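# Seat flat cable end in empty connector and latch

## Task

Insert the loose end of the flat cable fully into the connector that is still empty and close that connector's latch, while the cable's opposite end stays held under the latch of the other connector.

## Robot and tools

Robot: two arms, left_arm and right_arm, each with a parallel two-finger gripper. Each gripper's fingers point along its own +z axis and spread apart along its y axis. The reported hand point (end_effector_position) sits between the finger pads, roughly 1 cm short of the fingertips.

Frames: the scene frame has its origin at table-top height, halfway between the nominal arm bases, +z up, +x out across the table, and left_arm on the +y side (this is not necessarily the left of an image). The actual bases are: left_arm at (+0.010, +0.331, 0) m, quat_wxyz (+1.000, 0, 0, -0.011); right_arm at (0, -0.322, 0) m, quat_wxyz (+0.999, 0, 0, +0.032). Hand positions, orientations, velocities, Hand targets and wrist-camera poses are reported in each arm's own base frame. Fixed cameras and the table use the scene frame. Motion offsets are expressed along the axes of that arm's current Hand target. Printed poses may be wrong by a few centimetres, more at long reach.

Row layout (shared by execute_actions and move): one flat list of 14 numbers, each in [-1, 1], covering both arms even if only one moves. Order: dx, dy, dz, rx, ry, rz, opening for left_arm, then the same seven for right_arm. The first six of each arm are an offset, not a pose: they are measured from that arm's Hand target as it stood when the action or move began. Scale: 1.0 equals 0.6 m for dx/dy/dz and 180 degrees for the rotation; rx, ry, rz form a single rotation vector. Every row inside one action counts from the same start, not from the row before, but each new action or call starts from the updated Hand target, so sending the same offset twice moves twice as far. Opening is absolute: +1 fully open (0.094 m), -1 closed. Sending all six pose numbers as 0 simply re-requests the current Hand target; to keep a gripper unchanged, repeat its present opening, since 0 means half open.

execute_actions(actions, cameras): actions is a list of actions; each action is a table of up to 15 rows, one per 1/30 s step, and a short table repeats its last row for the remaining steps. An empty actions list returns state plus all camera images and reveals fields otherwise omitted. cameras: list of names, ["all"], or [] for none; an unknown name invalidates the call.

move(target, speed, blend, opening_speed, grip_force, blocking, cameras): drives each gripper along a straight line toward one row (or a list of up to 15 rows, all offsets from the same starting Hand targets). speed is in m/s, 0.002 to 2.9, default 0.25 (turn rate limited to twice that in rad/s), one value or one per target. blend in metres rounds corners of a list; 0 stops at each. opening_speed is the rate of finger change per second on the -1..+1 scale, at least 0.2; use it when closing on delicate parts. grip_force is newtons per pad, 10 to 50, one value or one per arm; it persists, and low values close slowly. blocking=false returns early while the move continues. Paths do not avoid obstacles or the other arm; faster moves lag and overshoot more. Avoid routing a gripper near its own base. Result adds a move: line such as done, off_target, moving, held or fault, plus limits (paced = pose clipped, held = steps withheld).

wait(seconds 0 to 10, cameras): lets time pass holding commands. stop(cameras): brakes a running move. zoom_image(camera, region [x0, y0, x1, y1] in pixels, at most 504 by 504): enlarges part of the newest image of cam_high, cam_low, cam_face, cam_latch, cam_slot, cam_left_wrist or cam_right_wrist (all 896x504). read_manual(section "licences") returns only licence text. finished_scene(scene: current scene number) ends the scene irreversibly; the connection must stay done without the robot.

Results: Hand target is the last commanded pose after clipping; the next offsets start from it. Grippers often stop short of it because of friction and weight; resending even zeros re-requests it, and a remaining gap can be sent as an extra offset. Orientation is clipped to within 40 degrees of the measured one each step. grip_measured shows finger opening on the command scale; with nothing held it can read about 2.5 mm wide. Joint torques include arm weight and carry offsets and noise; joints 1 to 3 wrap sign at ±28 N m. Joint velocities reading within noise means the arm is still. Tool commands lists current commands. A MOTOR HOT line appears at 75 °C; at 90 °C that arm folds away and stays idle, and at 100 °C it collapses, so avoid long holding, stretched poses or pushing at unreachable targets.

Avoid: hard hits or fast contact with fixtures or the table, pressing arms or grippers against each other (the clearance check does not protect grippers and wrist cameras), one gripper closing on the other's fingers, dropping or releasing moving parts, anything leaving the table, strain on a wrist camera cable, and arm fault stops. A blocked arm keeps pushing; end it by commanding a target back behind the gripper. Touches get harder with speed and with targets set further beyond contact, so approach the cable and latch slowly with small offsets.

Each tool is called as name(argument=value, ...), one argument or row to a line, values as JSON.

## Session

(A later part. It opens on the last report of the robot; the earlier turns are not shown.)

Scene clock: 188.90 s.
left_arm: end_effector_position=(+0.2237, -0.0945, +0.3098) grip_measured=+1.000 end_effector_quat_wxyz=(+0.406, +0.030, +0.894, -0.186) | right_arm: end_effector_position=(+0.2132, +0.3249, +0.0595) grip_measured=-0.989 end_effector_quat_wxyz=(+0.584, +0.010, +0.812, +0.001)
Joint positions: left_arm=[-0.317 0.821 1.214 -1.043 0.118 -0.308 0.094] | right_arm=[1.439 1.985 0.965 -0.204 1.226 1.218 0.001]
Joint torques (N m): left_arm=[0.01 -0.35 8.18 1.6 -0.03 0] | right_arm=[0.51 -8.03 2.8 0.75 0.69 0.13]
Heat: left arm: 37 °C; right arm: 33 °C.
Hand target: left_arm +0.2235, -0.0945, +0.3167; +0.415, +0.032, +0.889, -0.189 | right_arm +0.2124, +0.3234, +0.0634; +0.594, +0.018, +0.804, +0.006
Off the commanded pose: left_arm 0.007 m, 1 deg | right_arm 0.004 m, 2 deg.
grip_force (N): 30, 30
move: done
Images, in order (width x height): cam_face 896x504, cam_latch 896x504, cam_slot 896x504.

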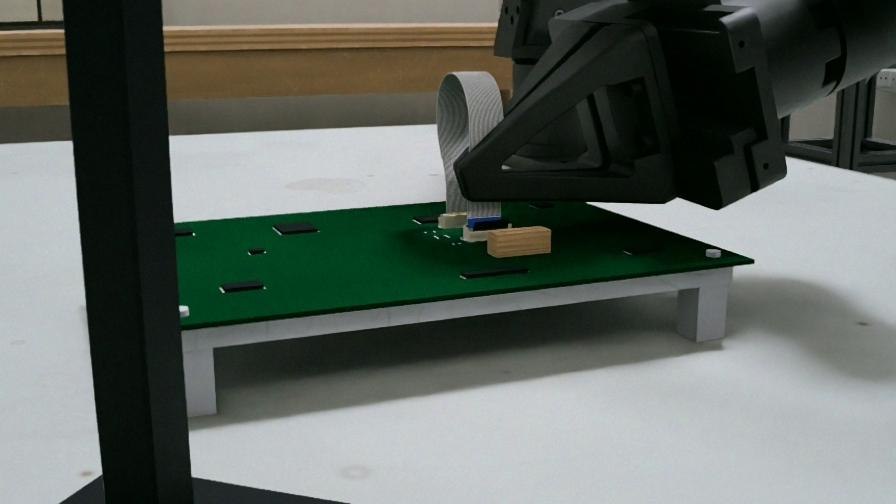

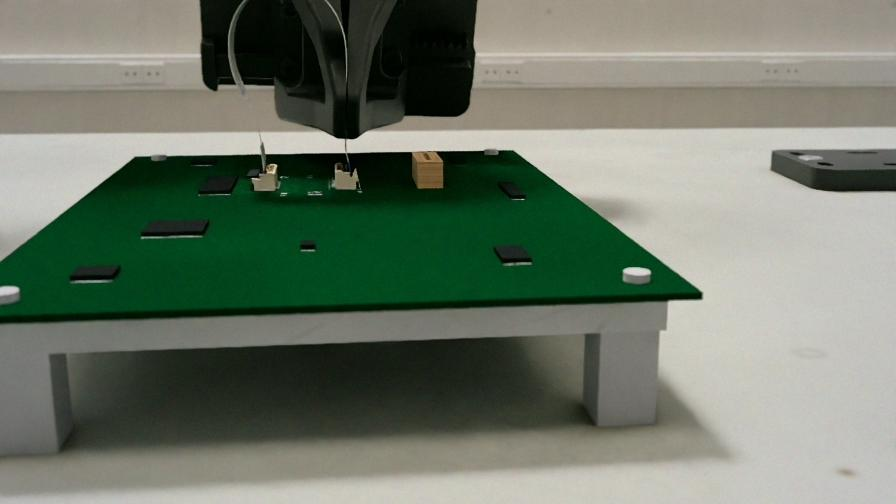

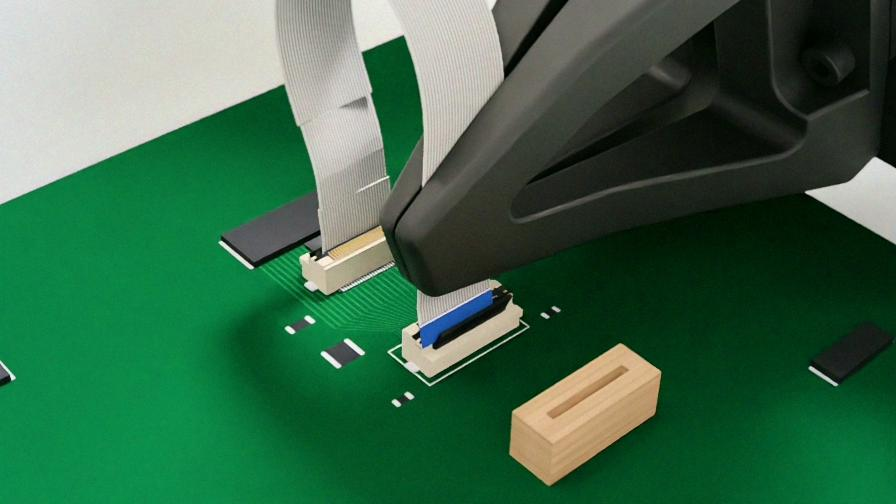

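move(
  target=[
    [0,0,0,0,0,0,1, -0.0398,0.0013,-0.0122,0,0,0,-1],
    [0,0,0,0,0,0,1, -0.0437,0.0166,0.0019,0,0,0,-1],
    [0,0,0,0,0,0,1, -0.0121,0.0004,-0.0061,0,0,0,-1],
    [0,0,0,0,0,0,1, -0.0009,0.0,-0.0027,0,0,0,-1],
  ],
  speed=0.03,
  blend=[0.004,0.0,0.003,0],
  cameras=["cam_latch","cam_face","cam_slot"],
)

zoom_image(
  camera="cam_latch",
  region=[325, 140, 375, 200],
)

zoom_image(
  camera="cam_slot",
  region=[395, 215, 535, 385],
)

zoom_image(
  camera="cam_face",
  region=[450, 170, 530, 250],
)

Scene clock: 200.73 s.
left_arm: end_effector_position=(+0.2237, -0.0945, +0.3098) grip_measured=+1.000 end_effector_quat_wxyz=(+0.406, +0.030, +0.894, -0.186) | right_arm: end_effector_position=(+0.2112, +0.3231, +0.0626) grip_measured=-0.989 end_effector_quat_wxyz=(+0.579, +0.008, +0.815, +0.001)
Joint positions: left_arm=[-0.317 0.821 1.214 -1.043 0.118 -0.308 0.094] | right_arm=[1.443 1.967 0.966 -0.241 1.216 1.233 0.001]
Joint torques (N m): left_arm=[0.03 -0.18 8.27 1.58 -0.07 0.05] | right_arm=[0.62 -6.75 3.15 0.84 0.78 0.16]
Heat: left arm: 38 °C; right arm: 33 °C.
Hand target: left_arm +0.2235, -0.0945, +0.3167; +0.415, +0.032, +0.889, -0.189 | right_arm +0.2110, +0.3233, +0.0644; +0.594, +0.018, +0.804, +0.006
Off the commanded pose: left_arm 0.007 m, 1 deg | right_arm 0.002 m, 2 deg.
grip_force (N): 30, 30
move: done
Images, in order (width x height): cam_face 896x504, cam_latch 896x504, cam_slot 896x504.

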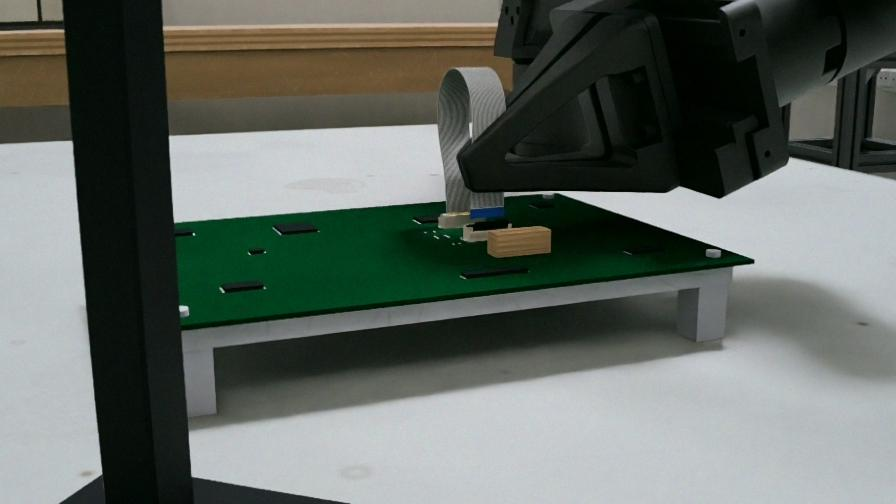

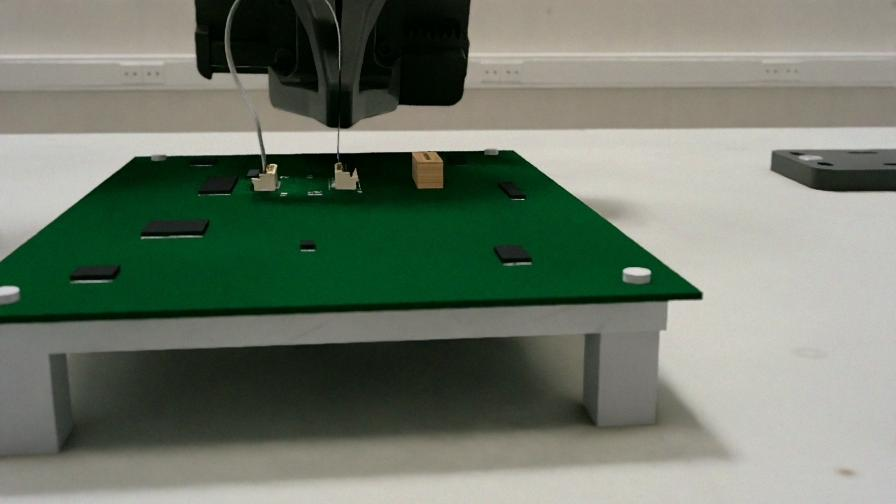

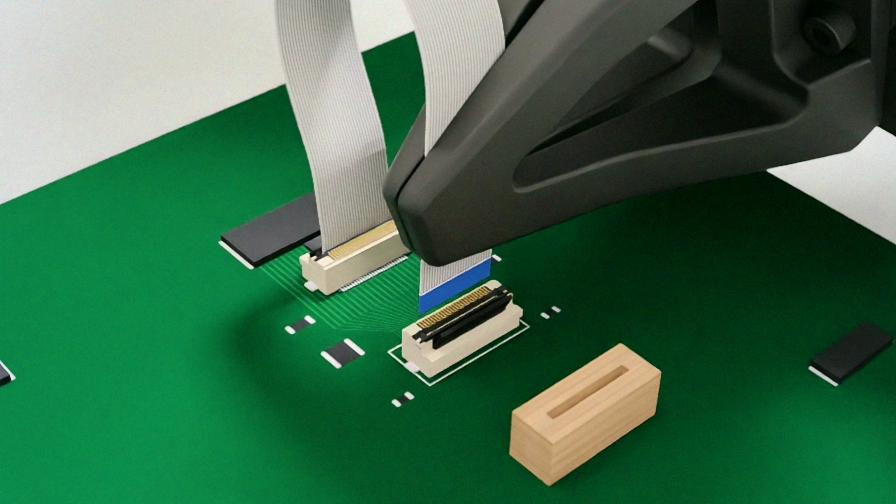

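Scaled by 8.400 from the camera's 896x504 image, which has a finer 1280x720 frame.

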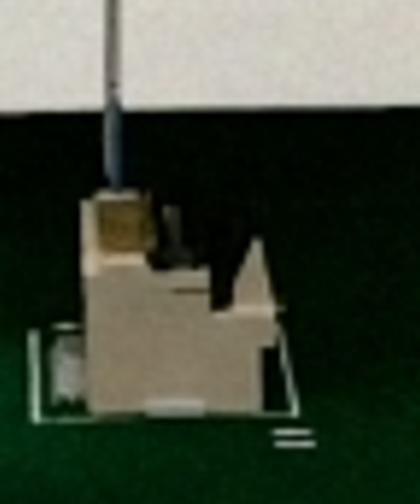

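Scaled by 2.965 from the camera's 896x504 image, which has a finer 1280x720 frame.

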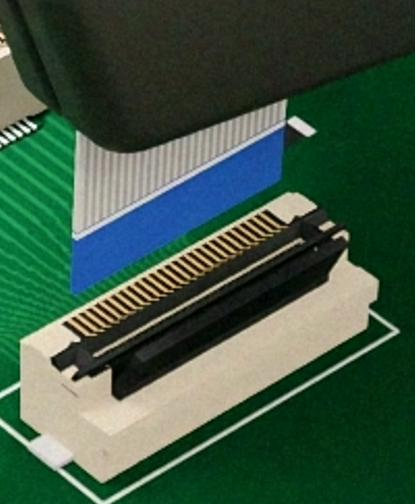

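Scaled by 6.300 from the camera's 896x504 image, which has a finer 1280x720 frame.

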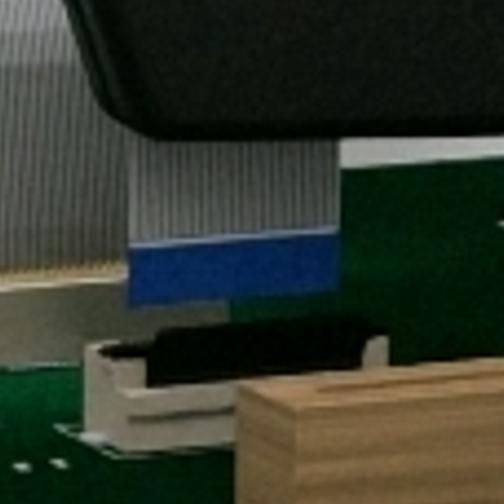

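move(
  target=[
    [0,0,0,0,0,0,1, -0.0398,0.0013,-0.0122,0,0,0,-1],
    [0,0,0,0,0,0,1, -0.0402,0.0204,0.0069,0,0,0,-1],
    [0,0,0,0,0,0,1, -0.0086,0.0041,-0.0012,0,0,0,-1],
    [0,0,0,0,0,0,1, 0.0026,0.0038,0.0023,0,0,0,-1],
  ],
  speed=0.03,
  blend=[0.004,0.0,0.003,0],
  cameras=["cam_latch","cam_face","cam_slot"],
)

zoom_image(
  camera="cam_latch",
  region=[325, 140, 375, 200],
)

zoom_image(
  camera="cam_slot",
  region=[395, 215, 535, 385],
)

zoom_image(
  camera="cam_face",
  region=[450, 170, 530, 250],
)

Scene clock: 209.43 s.
left_arm: end_effector_position=(+0.2237, -0.0945, +0.3098) grip_measured=+1.000 end_effector_quat_wxyz=(+0.406, +0.030, +0.894, -0.186) | right_arm: end_effector_position=(+0.2120, +0.3257, +0.0612) grip_measured=-0.989 end_effector_quat_wxyz=(+0.580, +0.009, +0.815, +0.001)
Joint positions: left_arm=[-0.317 0.821 1.214 -1.043 0.118 -0.308 0.094] | right_arm=[1.441 1.978 0.974 -0.232 1.216 1.228 0.001]
Joint torques (N m): left_arm=[-0.03 -0.23 8.27 1.58 -0.02 0.03] | right_arm=[0.55 -6.82 3.11 0.88 0.78 0.15]
Heat: left arm: 38 °C; right arm: 34 °C.
Hand target: left_arm +0.2235, -0.0945, +0.3167; +0.415, +0.032, +0.889, -0.189 | right_arm +0.2120, +0.3256, +0.0626; +0.594, +0.018, +0.804, +0.006
Off the commanded pose: left_arm 0.007 m, 1 deg | right_arm 0.001 m, 2 deg.
grip_force (N): 30, 30
move: done
Images, in order (width x height): cam_face 896x504, cam_latch 896x504, cam_slot 896x504.

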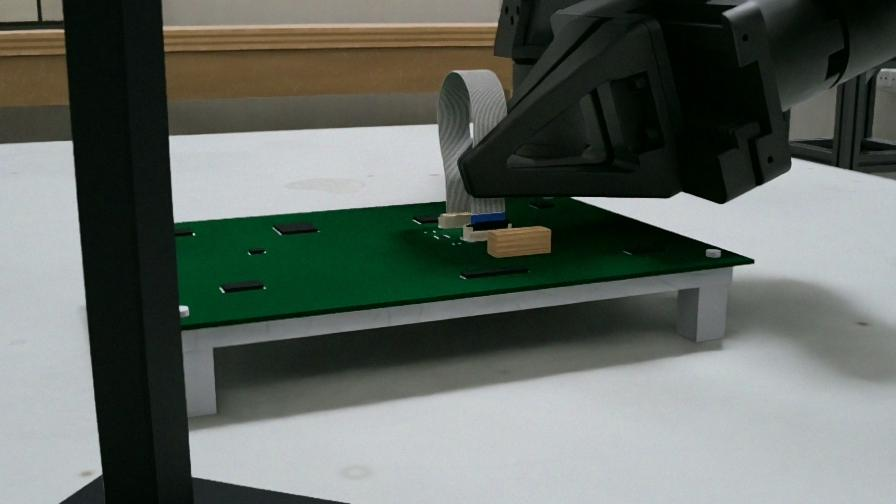

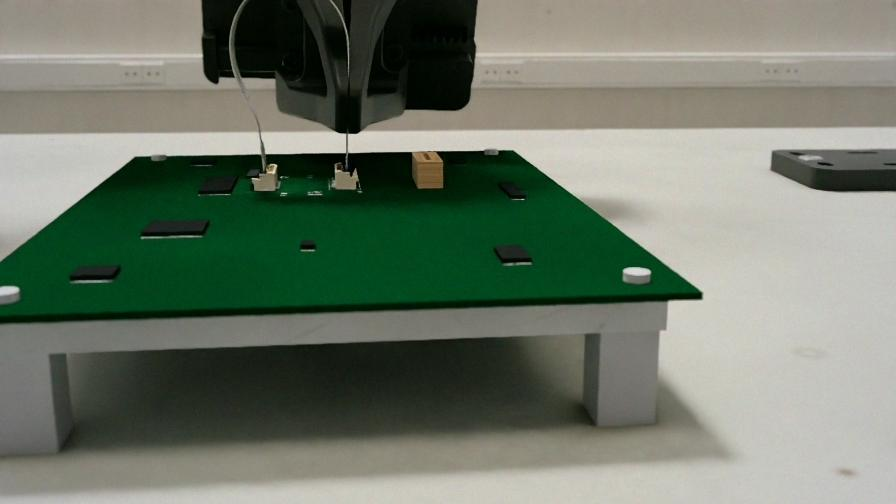

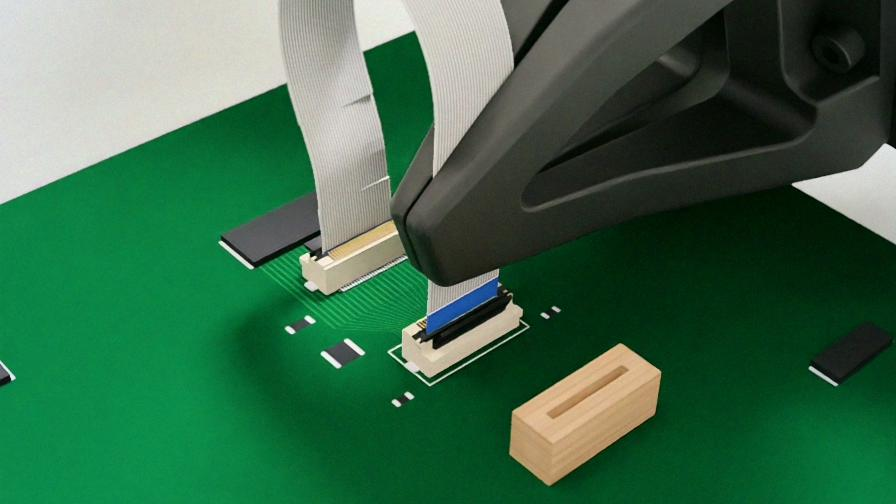

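Scaled by 8.400 from the camera's 896x504 image, which has a finer 1280x720 frame.

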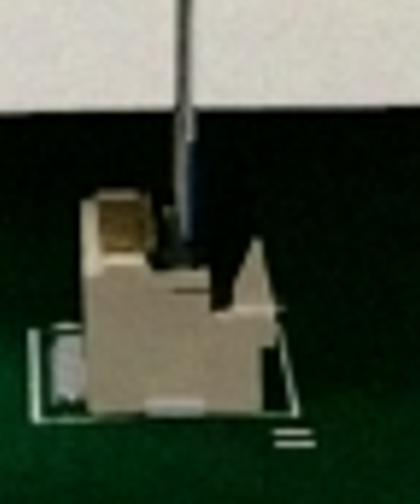

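Scaled by 2.965 from the camera's 896x504 image, which has a finer 1280x720 frame.

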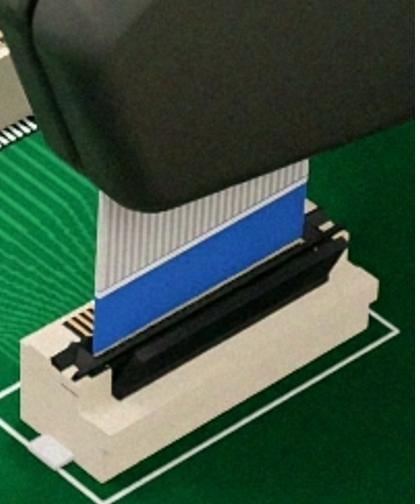

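Scaled by 6.300 from the camera's 896x504 image, which has a finer 1280x720 frame.

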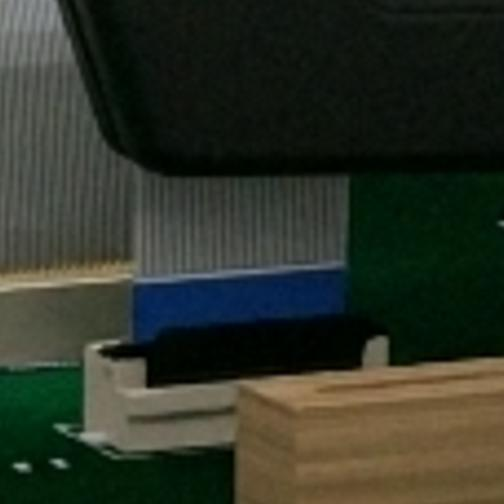

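zoom_image(
  camera="cam_slot",
  region=[395, 280, 465, 360],
)

zoom_image(
  camera="cam_slot",
  region=[295, 200, 405, 300],
)

zoom_image(
  camera="cam_slot",
  region=[470, 260, 530, 320],
)

Scaled by 6.300 from the camera's 896x504 image, which has a finer 1280x720 frame.

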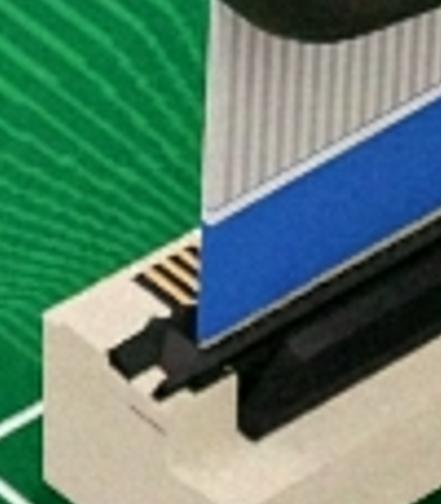

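Scaled by 4.582 from the camera's 896x504 image, which has a finer 1280x720 frame.

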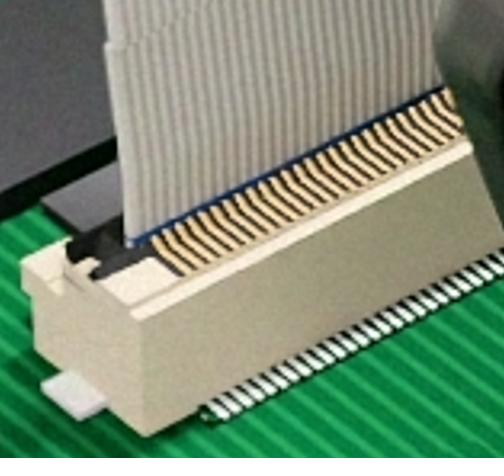

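Scaled by 8.400 from the camera's 896x504 image, which has a finer 1280x720 frame.

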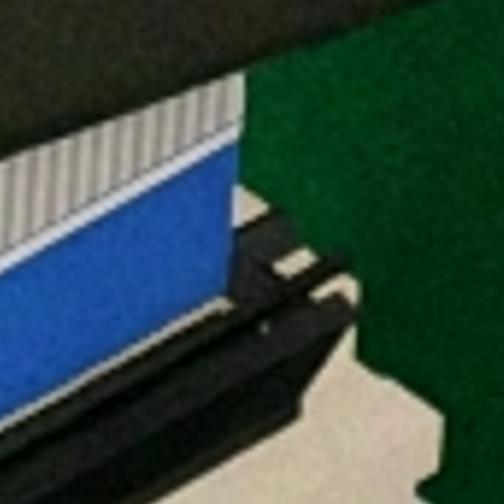

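zoom_image(
  camera="cam_latch",
  region=[245, 140, 295, 200],
)

zoom_image(
  camera="cam_latch",
  region=[335, 155, 365, 185],
)

Scaled by 8.400 from the camera's 896x504 image, which has a finer 1280x720 frame.

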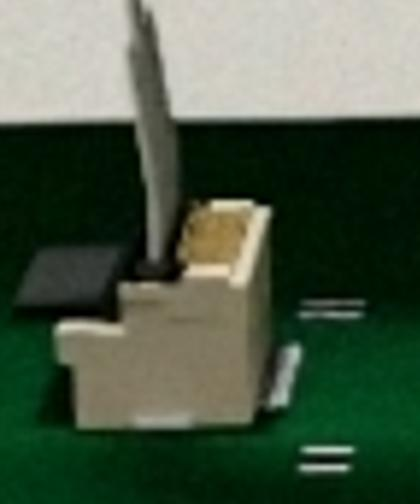

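Scaled by 16.800 from the camera's 896x504 image, which has a finer 1280x720 frame.

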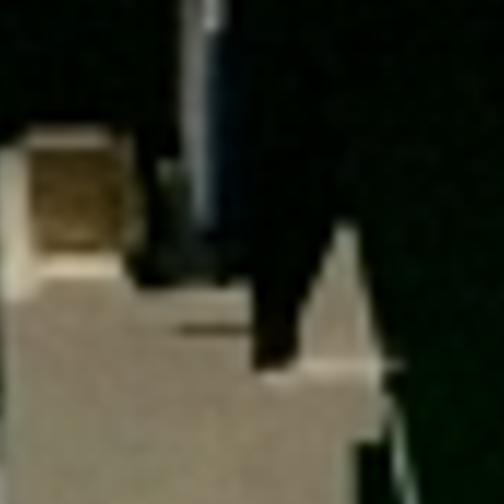

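zoom_image(
  camera="cam_latch",
  region=[250, 155, 280, 185],
)

zoom_image(
  camera="cam_slot",
  region=[400, 305, 440, 345],
)

zoom_image(
  camera="cam_slot",
  region=[300, 230, 350, 280],
)

Scaled by 16.800 from the camera's 896x504 image, which has a finer 1280x720 frame.

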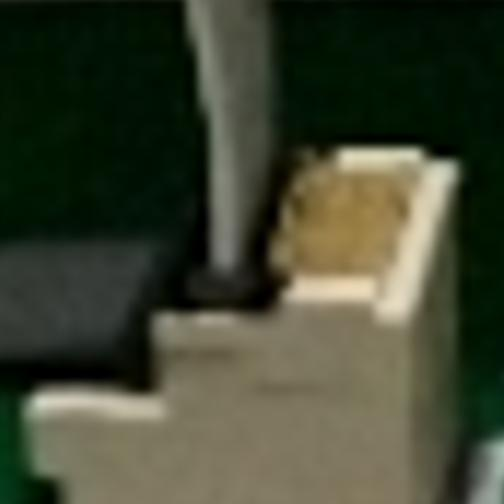

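Scaled by 12.600 from the camera's 896x504 image, which has a finer 1280x720 frame.

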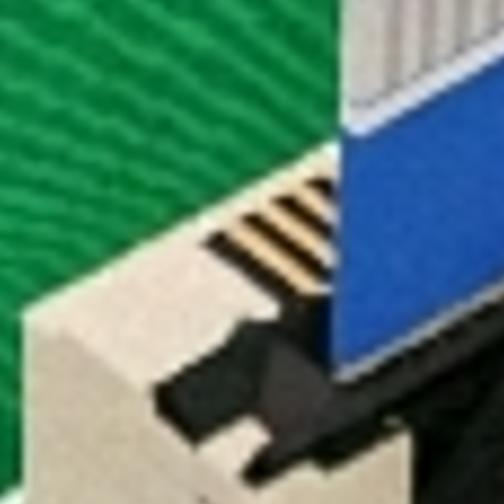

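Scaled by 10.080 from the camera's 896x504 image, which has a finer 1280x720 frame.

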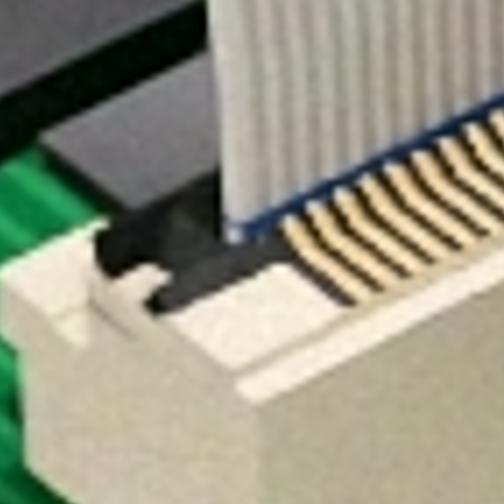

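move(
  target=[0,0,0,0,0,0,1, 0.0064,-0.0002,0.002,0,0,0,-1],
  speed=0.03,
  cameras=["cam_latch","cam_face","cam_slot"],
)

zoom_image(
  camera="cam_latch",
  region=[335, 155, 365, 185],
)

zoom_image(
  camera="cam_slot",
  region=[395, 250, 525, 350],
)

zoom_image(
  camera="cam_face",
  region=[450, 170, 530, 250],
)

Scene clock: 230.57 s.
left_arm: end_effector_position=(+0.2237, -0.0945, +0.3098) grip_measured=+1.000 end_effector_quat_wxyz=(+0.406, +0.030, +0.894, -0.186) | right_arm: end_effector_position=(+0.2125, +0.3264, +0.0595) grip_measured=-0.989 end_effector_quat_wxyz=(+0.583, +0.012, +0.813, +0.004)
Joint positions: left_arm=[-0.317 0.821 1.214 -1.043 0.118 -0.308 0.094] | right_arm=[1.441 1.987 0.972 -0.214 1.223 1.229 0.001]
Joint torques (N m): left_arm=[0.14 -0.23 8.23 1.58 0.01 0.02] | right_arm=[0.53 -6.65 2.97 0.85 0.73 0.14]
Heat: left arm: 38 °C; right arm: 34 °C.
Hand target: left_arm +0.2235, -0.0945, +0.3167; +0.415, +0.032, +0.889, -0.189 | right_arm +0.2120, +0.3257, +0.0586; +0.594, +0.018, +0.804, +0.006
Off the commanded pose: left_arm 0.007 m, 1 deg | right_arm 0.001 m, 2 deg.
grip_force (N): 30, 30
move: done
Images, in order (width x height): cam_face 896x504, cam_latch 896x504, cam_slot 896x504.

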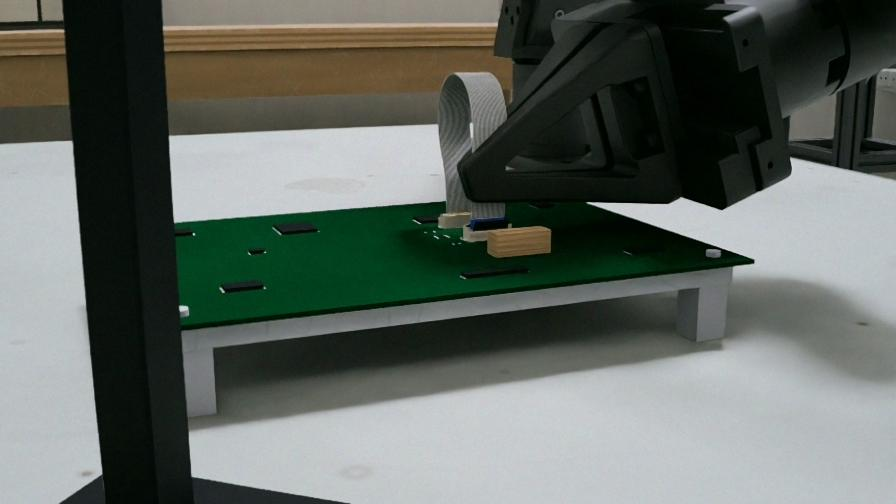

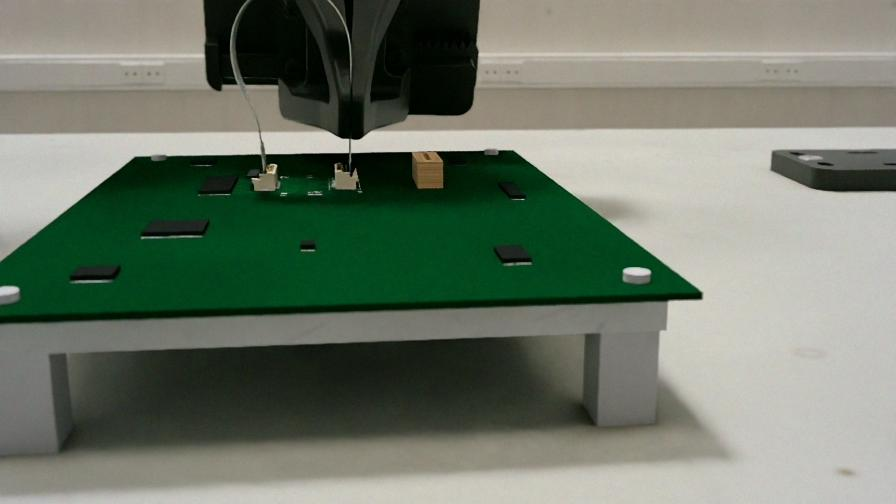

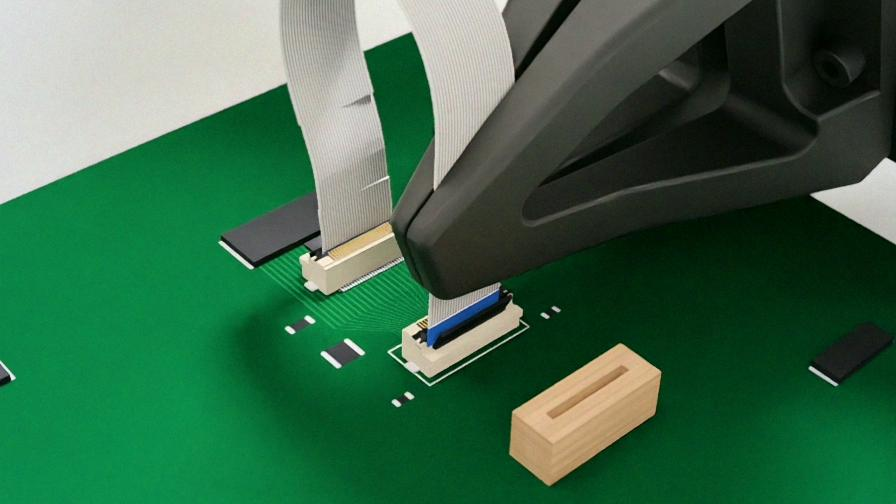

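Scaled by 16.800 from the camera's 896x504 image, which has a finer 1280x720 frame.

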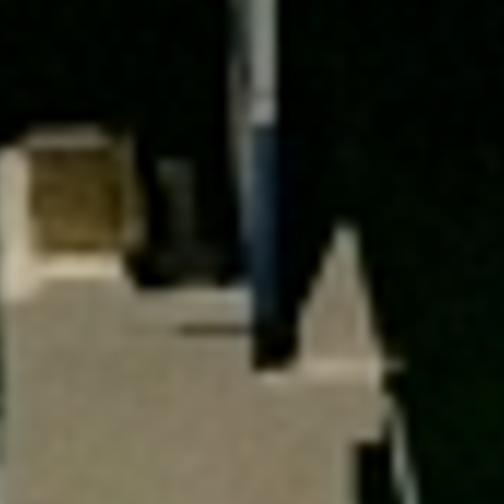

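Scaled by 3.877 from the camera's 896x504 image, which has a finer 1280x720 frame.

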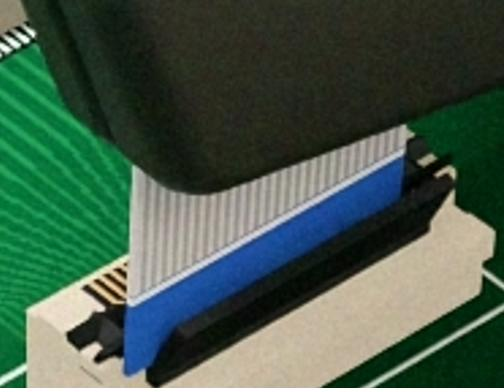

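Scaled by 6.300 from the camera's 896x504 image, which has a finer 1280x720 frame.

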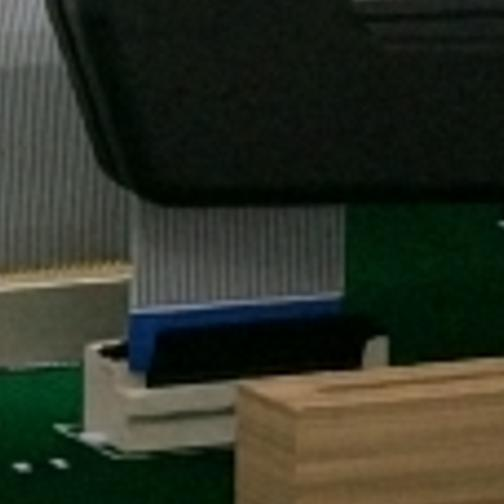

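move(
  target=[
    [0,0,0,0,0,0,1, -0.0493,0.0016,-0.0152,0,0,0,-1],
    [0,0,0,0,0,0,1, -0.0462,0.0159,0.0034,0,0,0,-1],
    [0,0,0,0,0,0,1, -0.0146,-0.0004,-0.0047,0,0,0,-1],
    [0,0,0,0,0,0,1, -0.0006,-0.0008,-0.0004,0,0,0,-1],
  ],
  speed=0.03,
  blend=[0.004,0.0,0.003,0],
  cameras=["cam_latch","cam_face","cam_slot"],
)

zoom_image(
  camera="cam_latch",
  region=[335, 155, 365, 185],
)

zoom_image(
  camera="cam_slot",
  region=[395, 250, 525, 350],
)

zoom_image(
  camera="cam_face",
  region=[450, 170, 530, 250],
)

Scene clock: 237.70 s.
left_arm: end_effector_position=(+0.2237, -0.0945, +0.3098) grip_measured=+1.000 end_effector_quat_wxyz=(+0.406, +0.030, +0.894, -0.186) | right_arm: end_effector_position=(+0.2114, +0.3256, +0.0586) grip_measured=-0.989 end_effector_quat_wxyz=(+0.581, +0.008, +0.814, +0.002)
Joint positions: left_arm=[-0.317 0.821 1.214 -1.043 0.118 -0.308 0.094] | right_arm=[1.443 1.986 0.969 -0.219 1.22 1.228 0.001]
Joint torques (N m): left_arm=[0.02 -0.24 8.24 1.62 -0.06 0.04] | right_arm=[0.38 -6.71 3.06 0.89 0.75 0.15]
Heat: left arm: 38 °C; right arm: 34 °C.
Hand target: left_arm +0.2235, -0.0945, +0.3167; +0.415, +0.032, +0.889, -0.189 | right_arm +0.2118, +0.3251, +0.0590; +0.594, +0.018, +0.804, +0.006
Off the commanded pose: left_arm 0.007 m, 1 deg | right_arm 0.001 m, 2 deg.
grip_force (N): 30, 30
move: done
Images, in order (width x height): cam_face 896x504, cam_latch 896x504, cam_slot 896x504.

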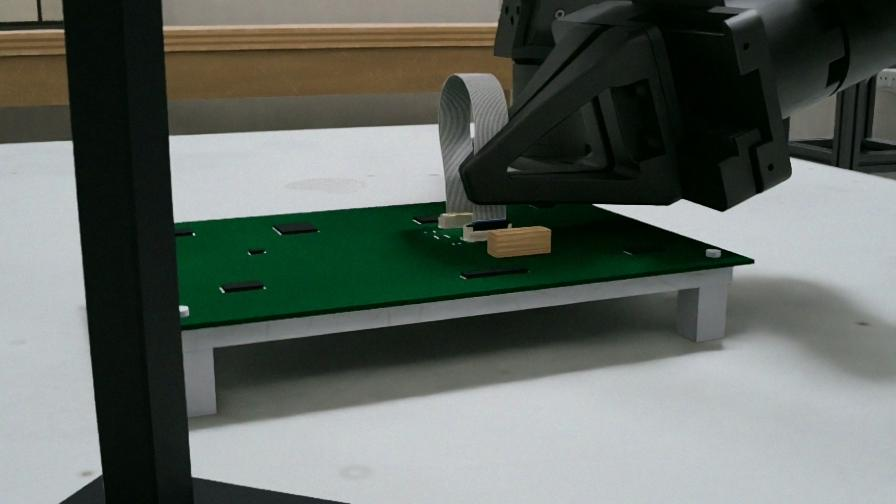

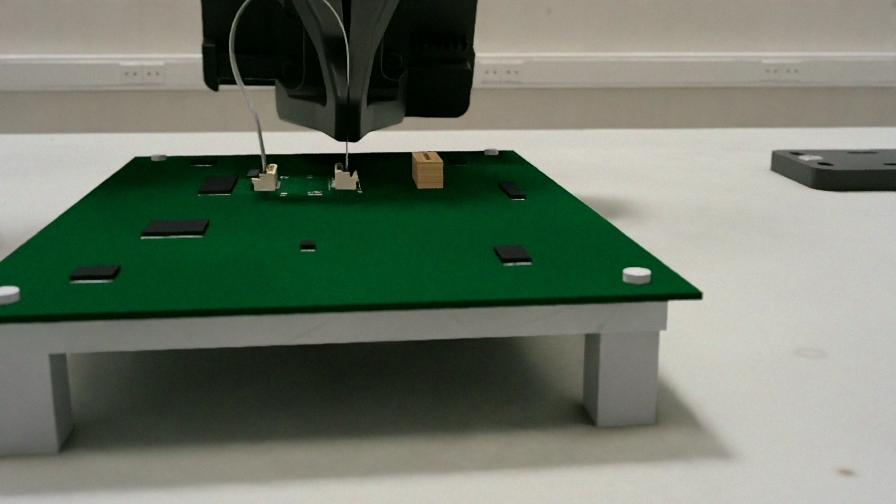

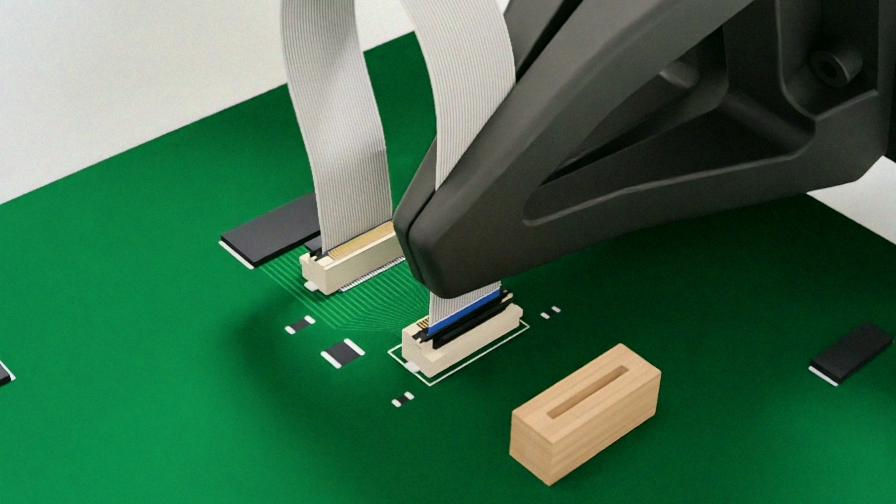

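Scaled by 16.800 from the camera's 896x504 image, which has a finer 1280x720 frame.

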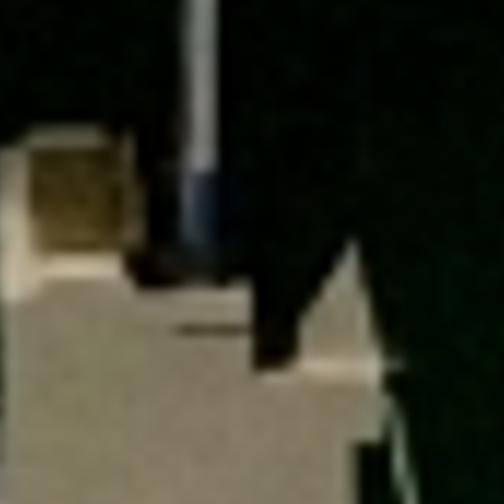

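Scaled by 3.877 from the camera's 896x504 image, which has a finer 1280x720 frame.

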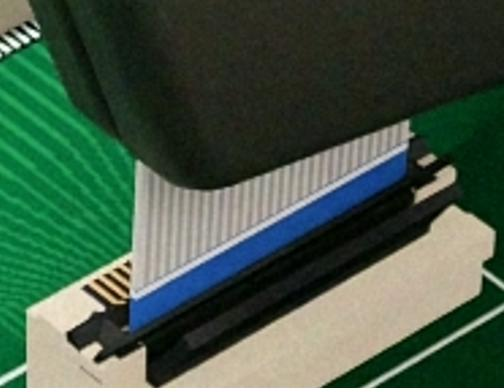

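Scaled by 6.300 from the camera's 896x504 image, which has a finer 1280x720 frame.

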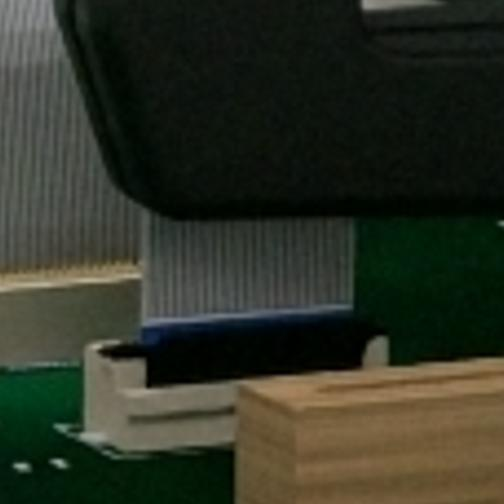

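move(
  target=[0,0,0,0,0,0,1, 0.0064,-0.0002,0.002,0,0,0,-1],
  speed=0.03,
  cameras=["cam_latch","cam_face","cam_slot"],
)

zoom_image(
  camera="cam_latch",
  region=[335, 155, 365, 185],
)

zoom_image(
  camera="cam_slot",
  region=[395, 250, 525, 350],
)

zoom_image(
  camera="cam_face",
  region=[450, 170, 530, 250],
)

Scene clock: 239.70 s.
left_arm: end_effector_position=(+0.2237, -0.0945, +0.3098) grip_measured=+1.000 end_effector_quat_wxyz=(+0.406, +0.030, +0.894, -0.186) | right_arm: end_effector_position=(+0.2114, +0.3257, +0.0580) grip_measured=-0.989 end_effector_quat_wxyz=(+0.585, +0.009, +0.811, +0.001)
Joint positions: left_arm=[-0.317 0.821 1.214 -1.043 0.118 -0.308 0.094] | right_arm=[1.445 1.993 0.969 -0.212 1.23 1.229 0.001]
Joint torques (N m): left_arm=[0.1 -0.23 8.29 1.54 0.04 0.02] | right_arm=[0.2 -6.42 2.78 0.95 0.66 0.16]
Heat: left arm: 38 °C; right arm: 33 °C.
Hand target: left_arm +0.2235, -0.0945, +0.3167; +0.415, +0.032, +0.889, -0.189 | right_arm +0.2119, +0.3251, +0.0549; +0.594, +0.018, +0.804, +0.006
Off the commanded pose: left_arm 0.007 m, 1 deg | right_arm 0.003 m, 2 deg.
grip_force (N): 30, 30
move: done
Images, in order (width x height): cam_face 896x504, cam_latch 896x504, cam_slot 896x504.

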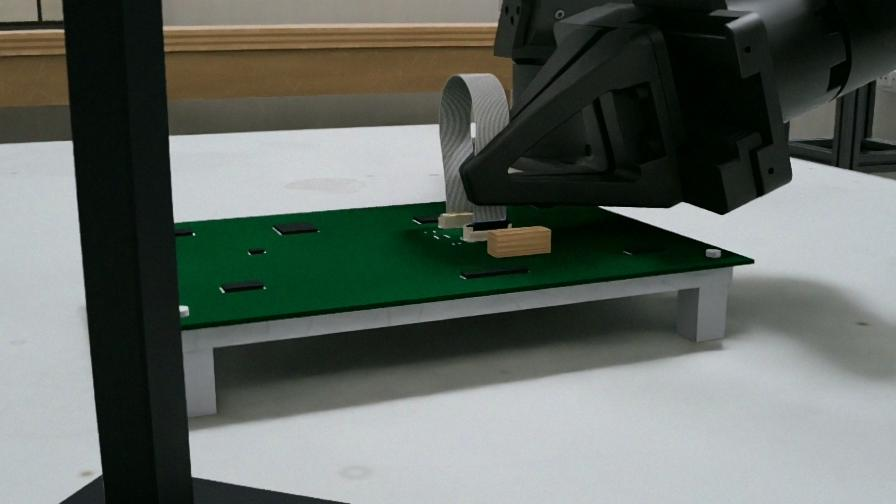

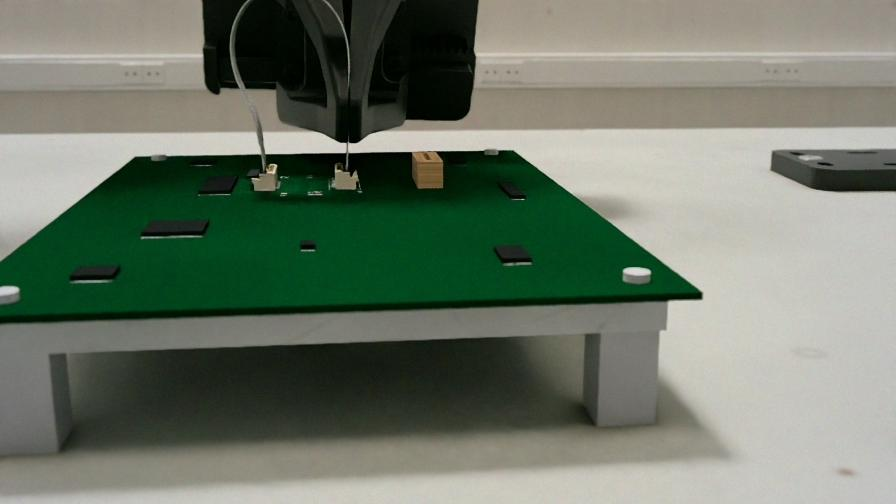

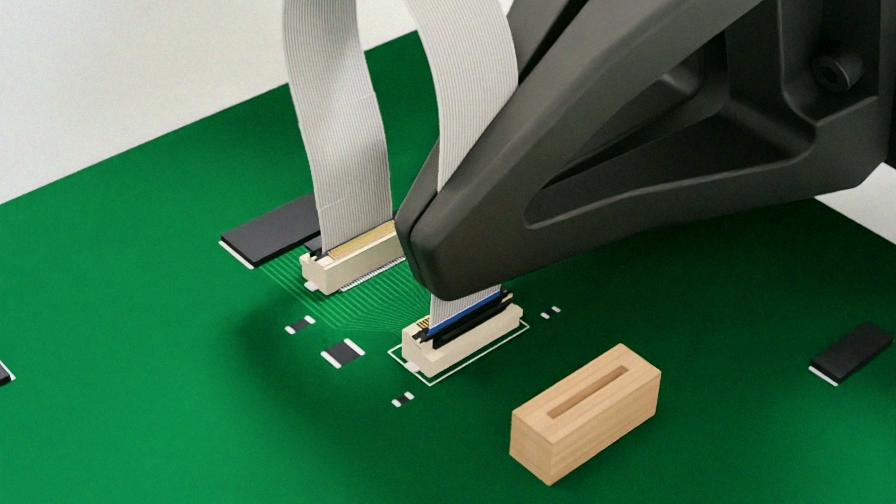

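Scaled by 16.800 from the camera's 896x504 image, which has a finer 1280x720 frame.

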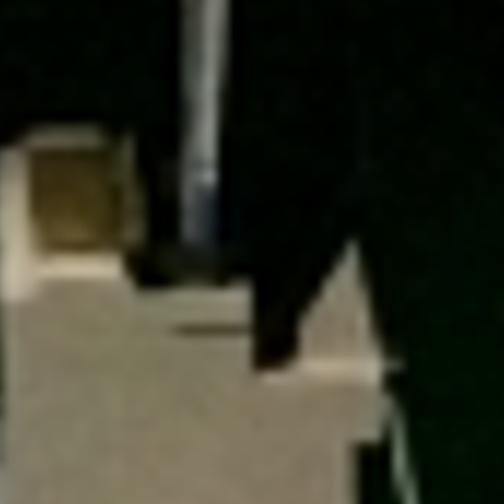

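Scaled by 3.877 from the camera's 896x504 image, which has a finer 1280x720 frame.

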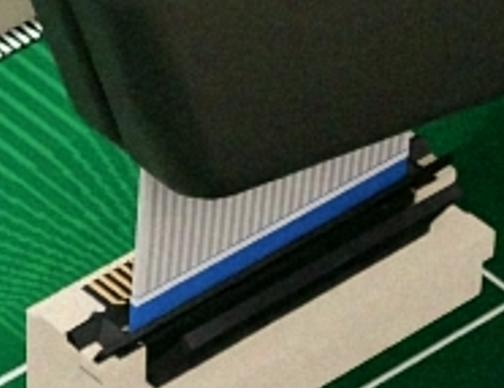

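Scaled by 6.300 from the camera's 896x504 image, which has a finer 1280x720 frame.

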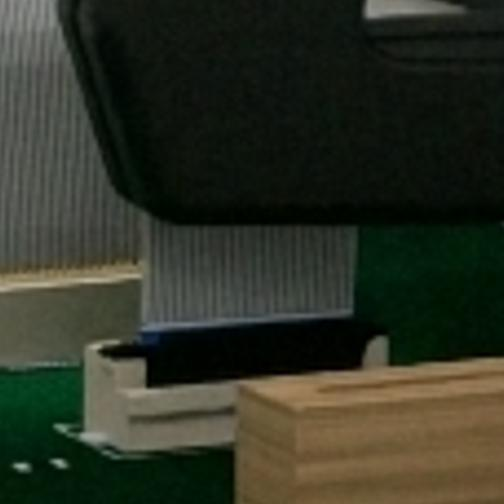

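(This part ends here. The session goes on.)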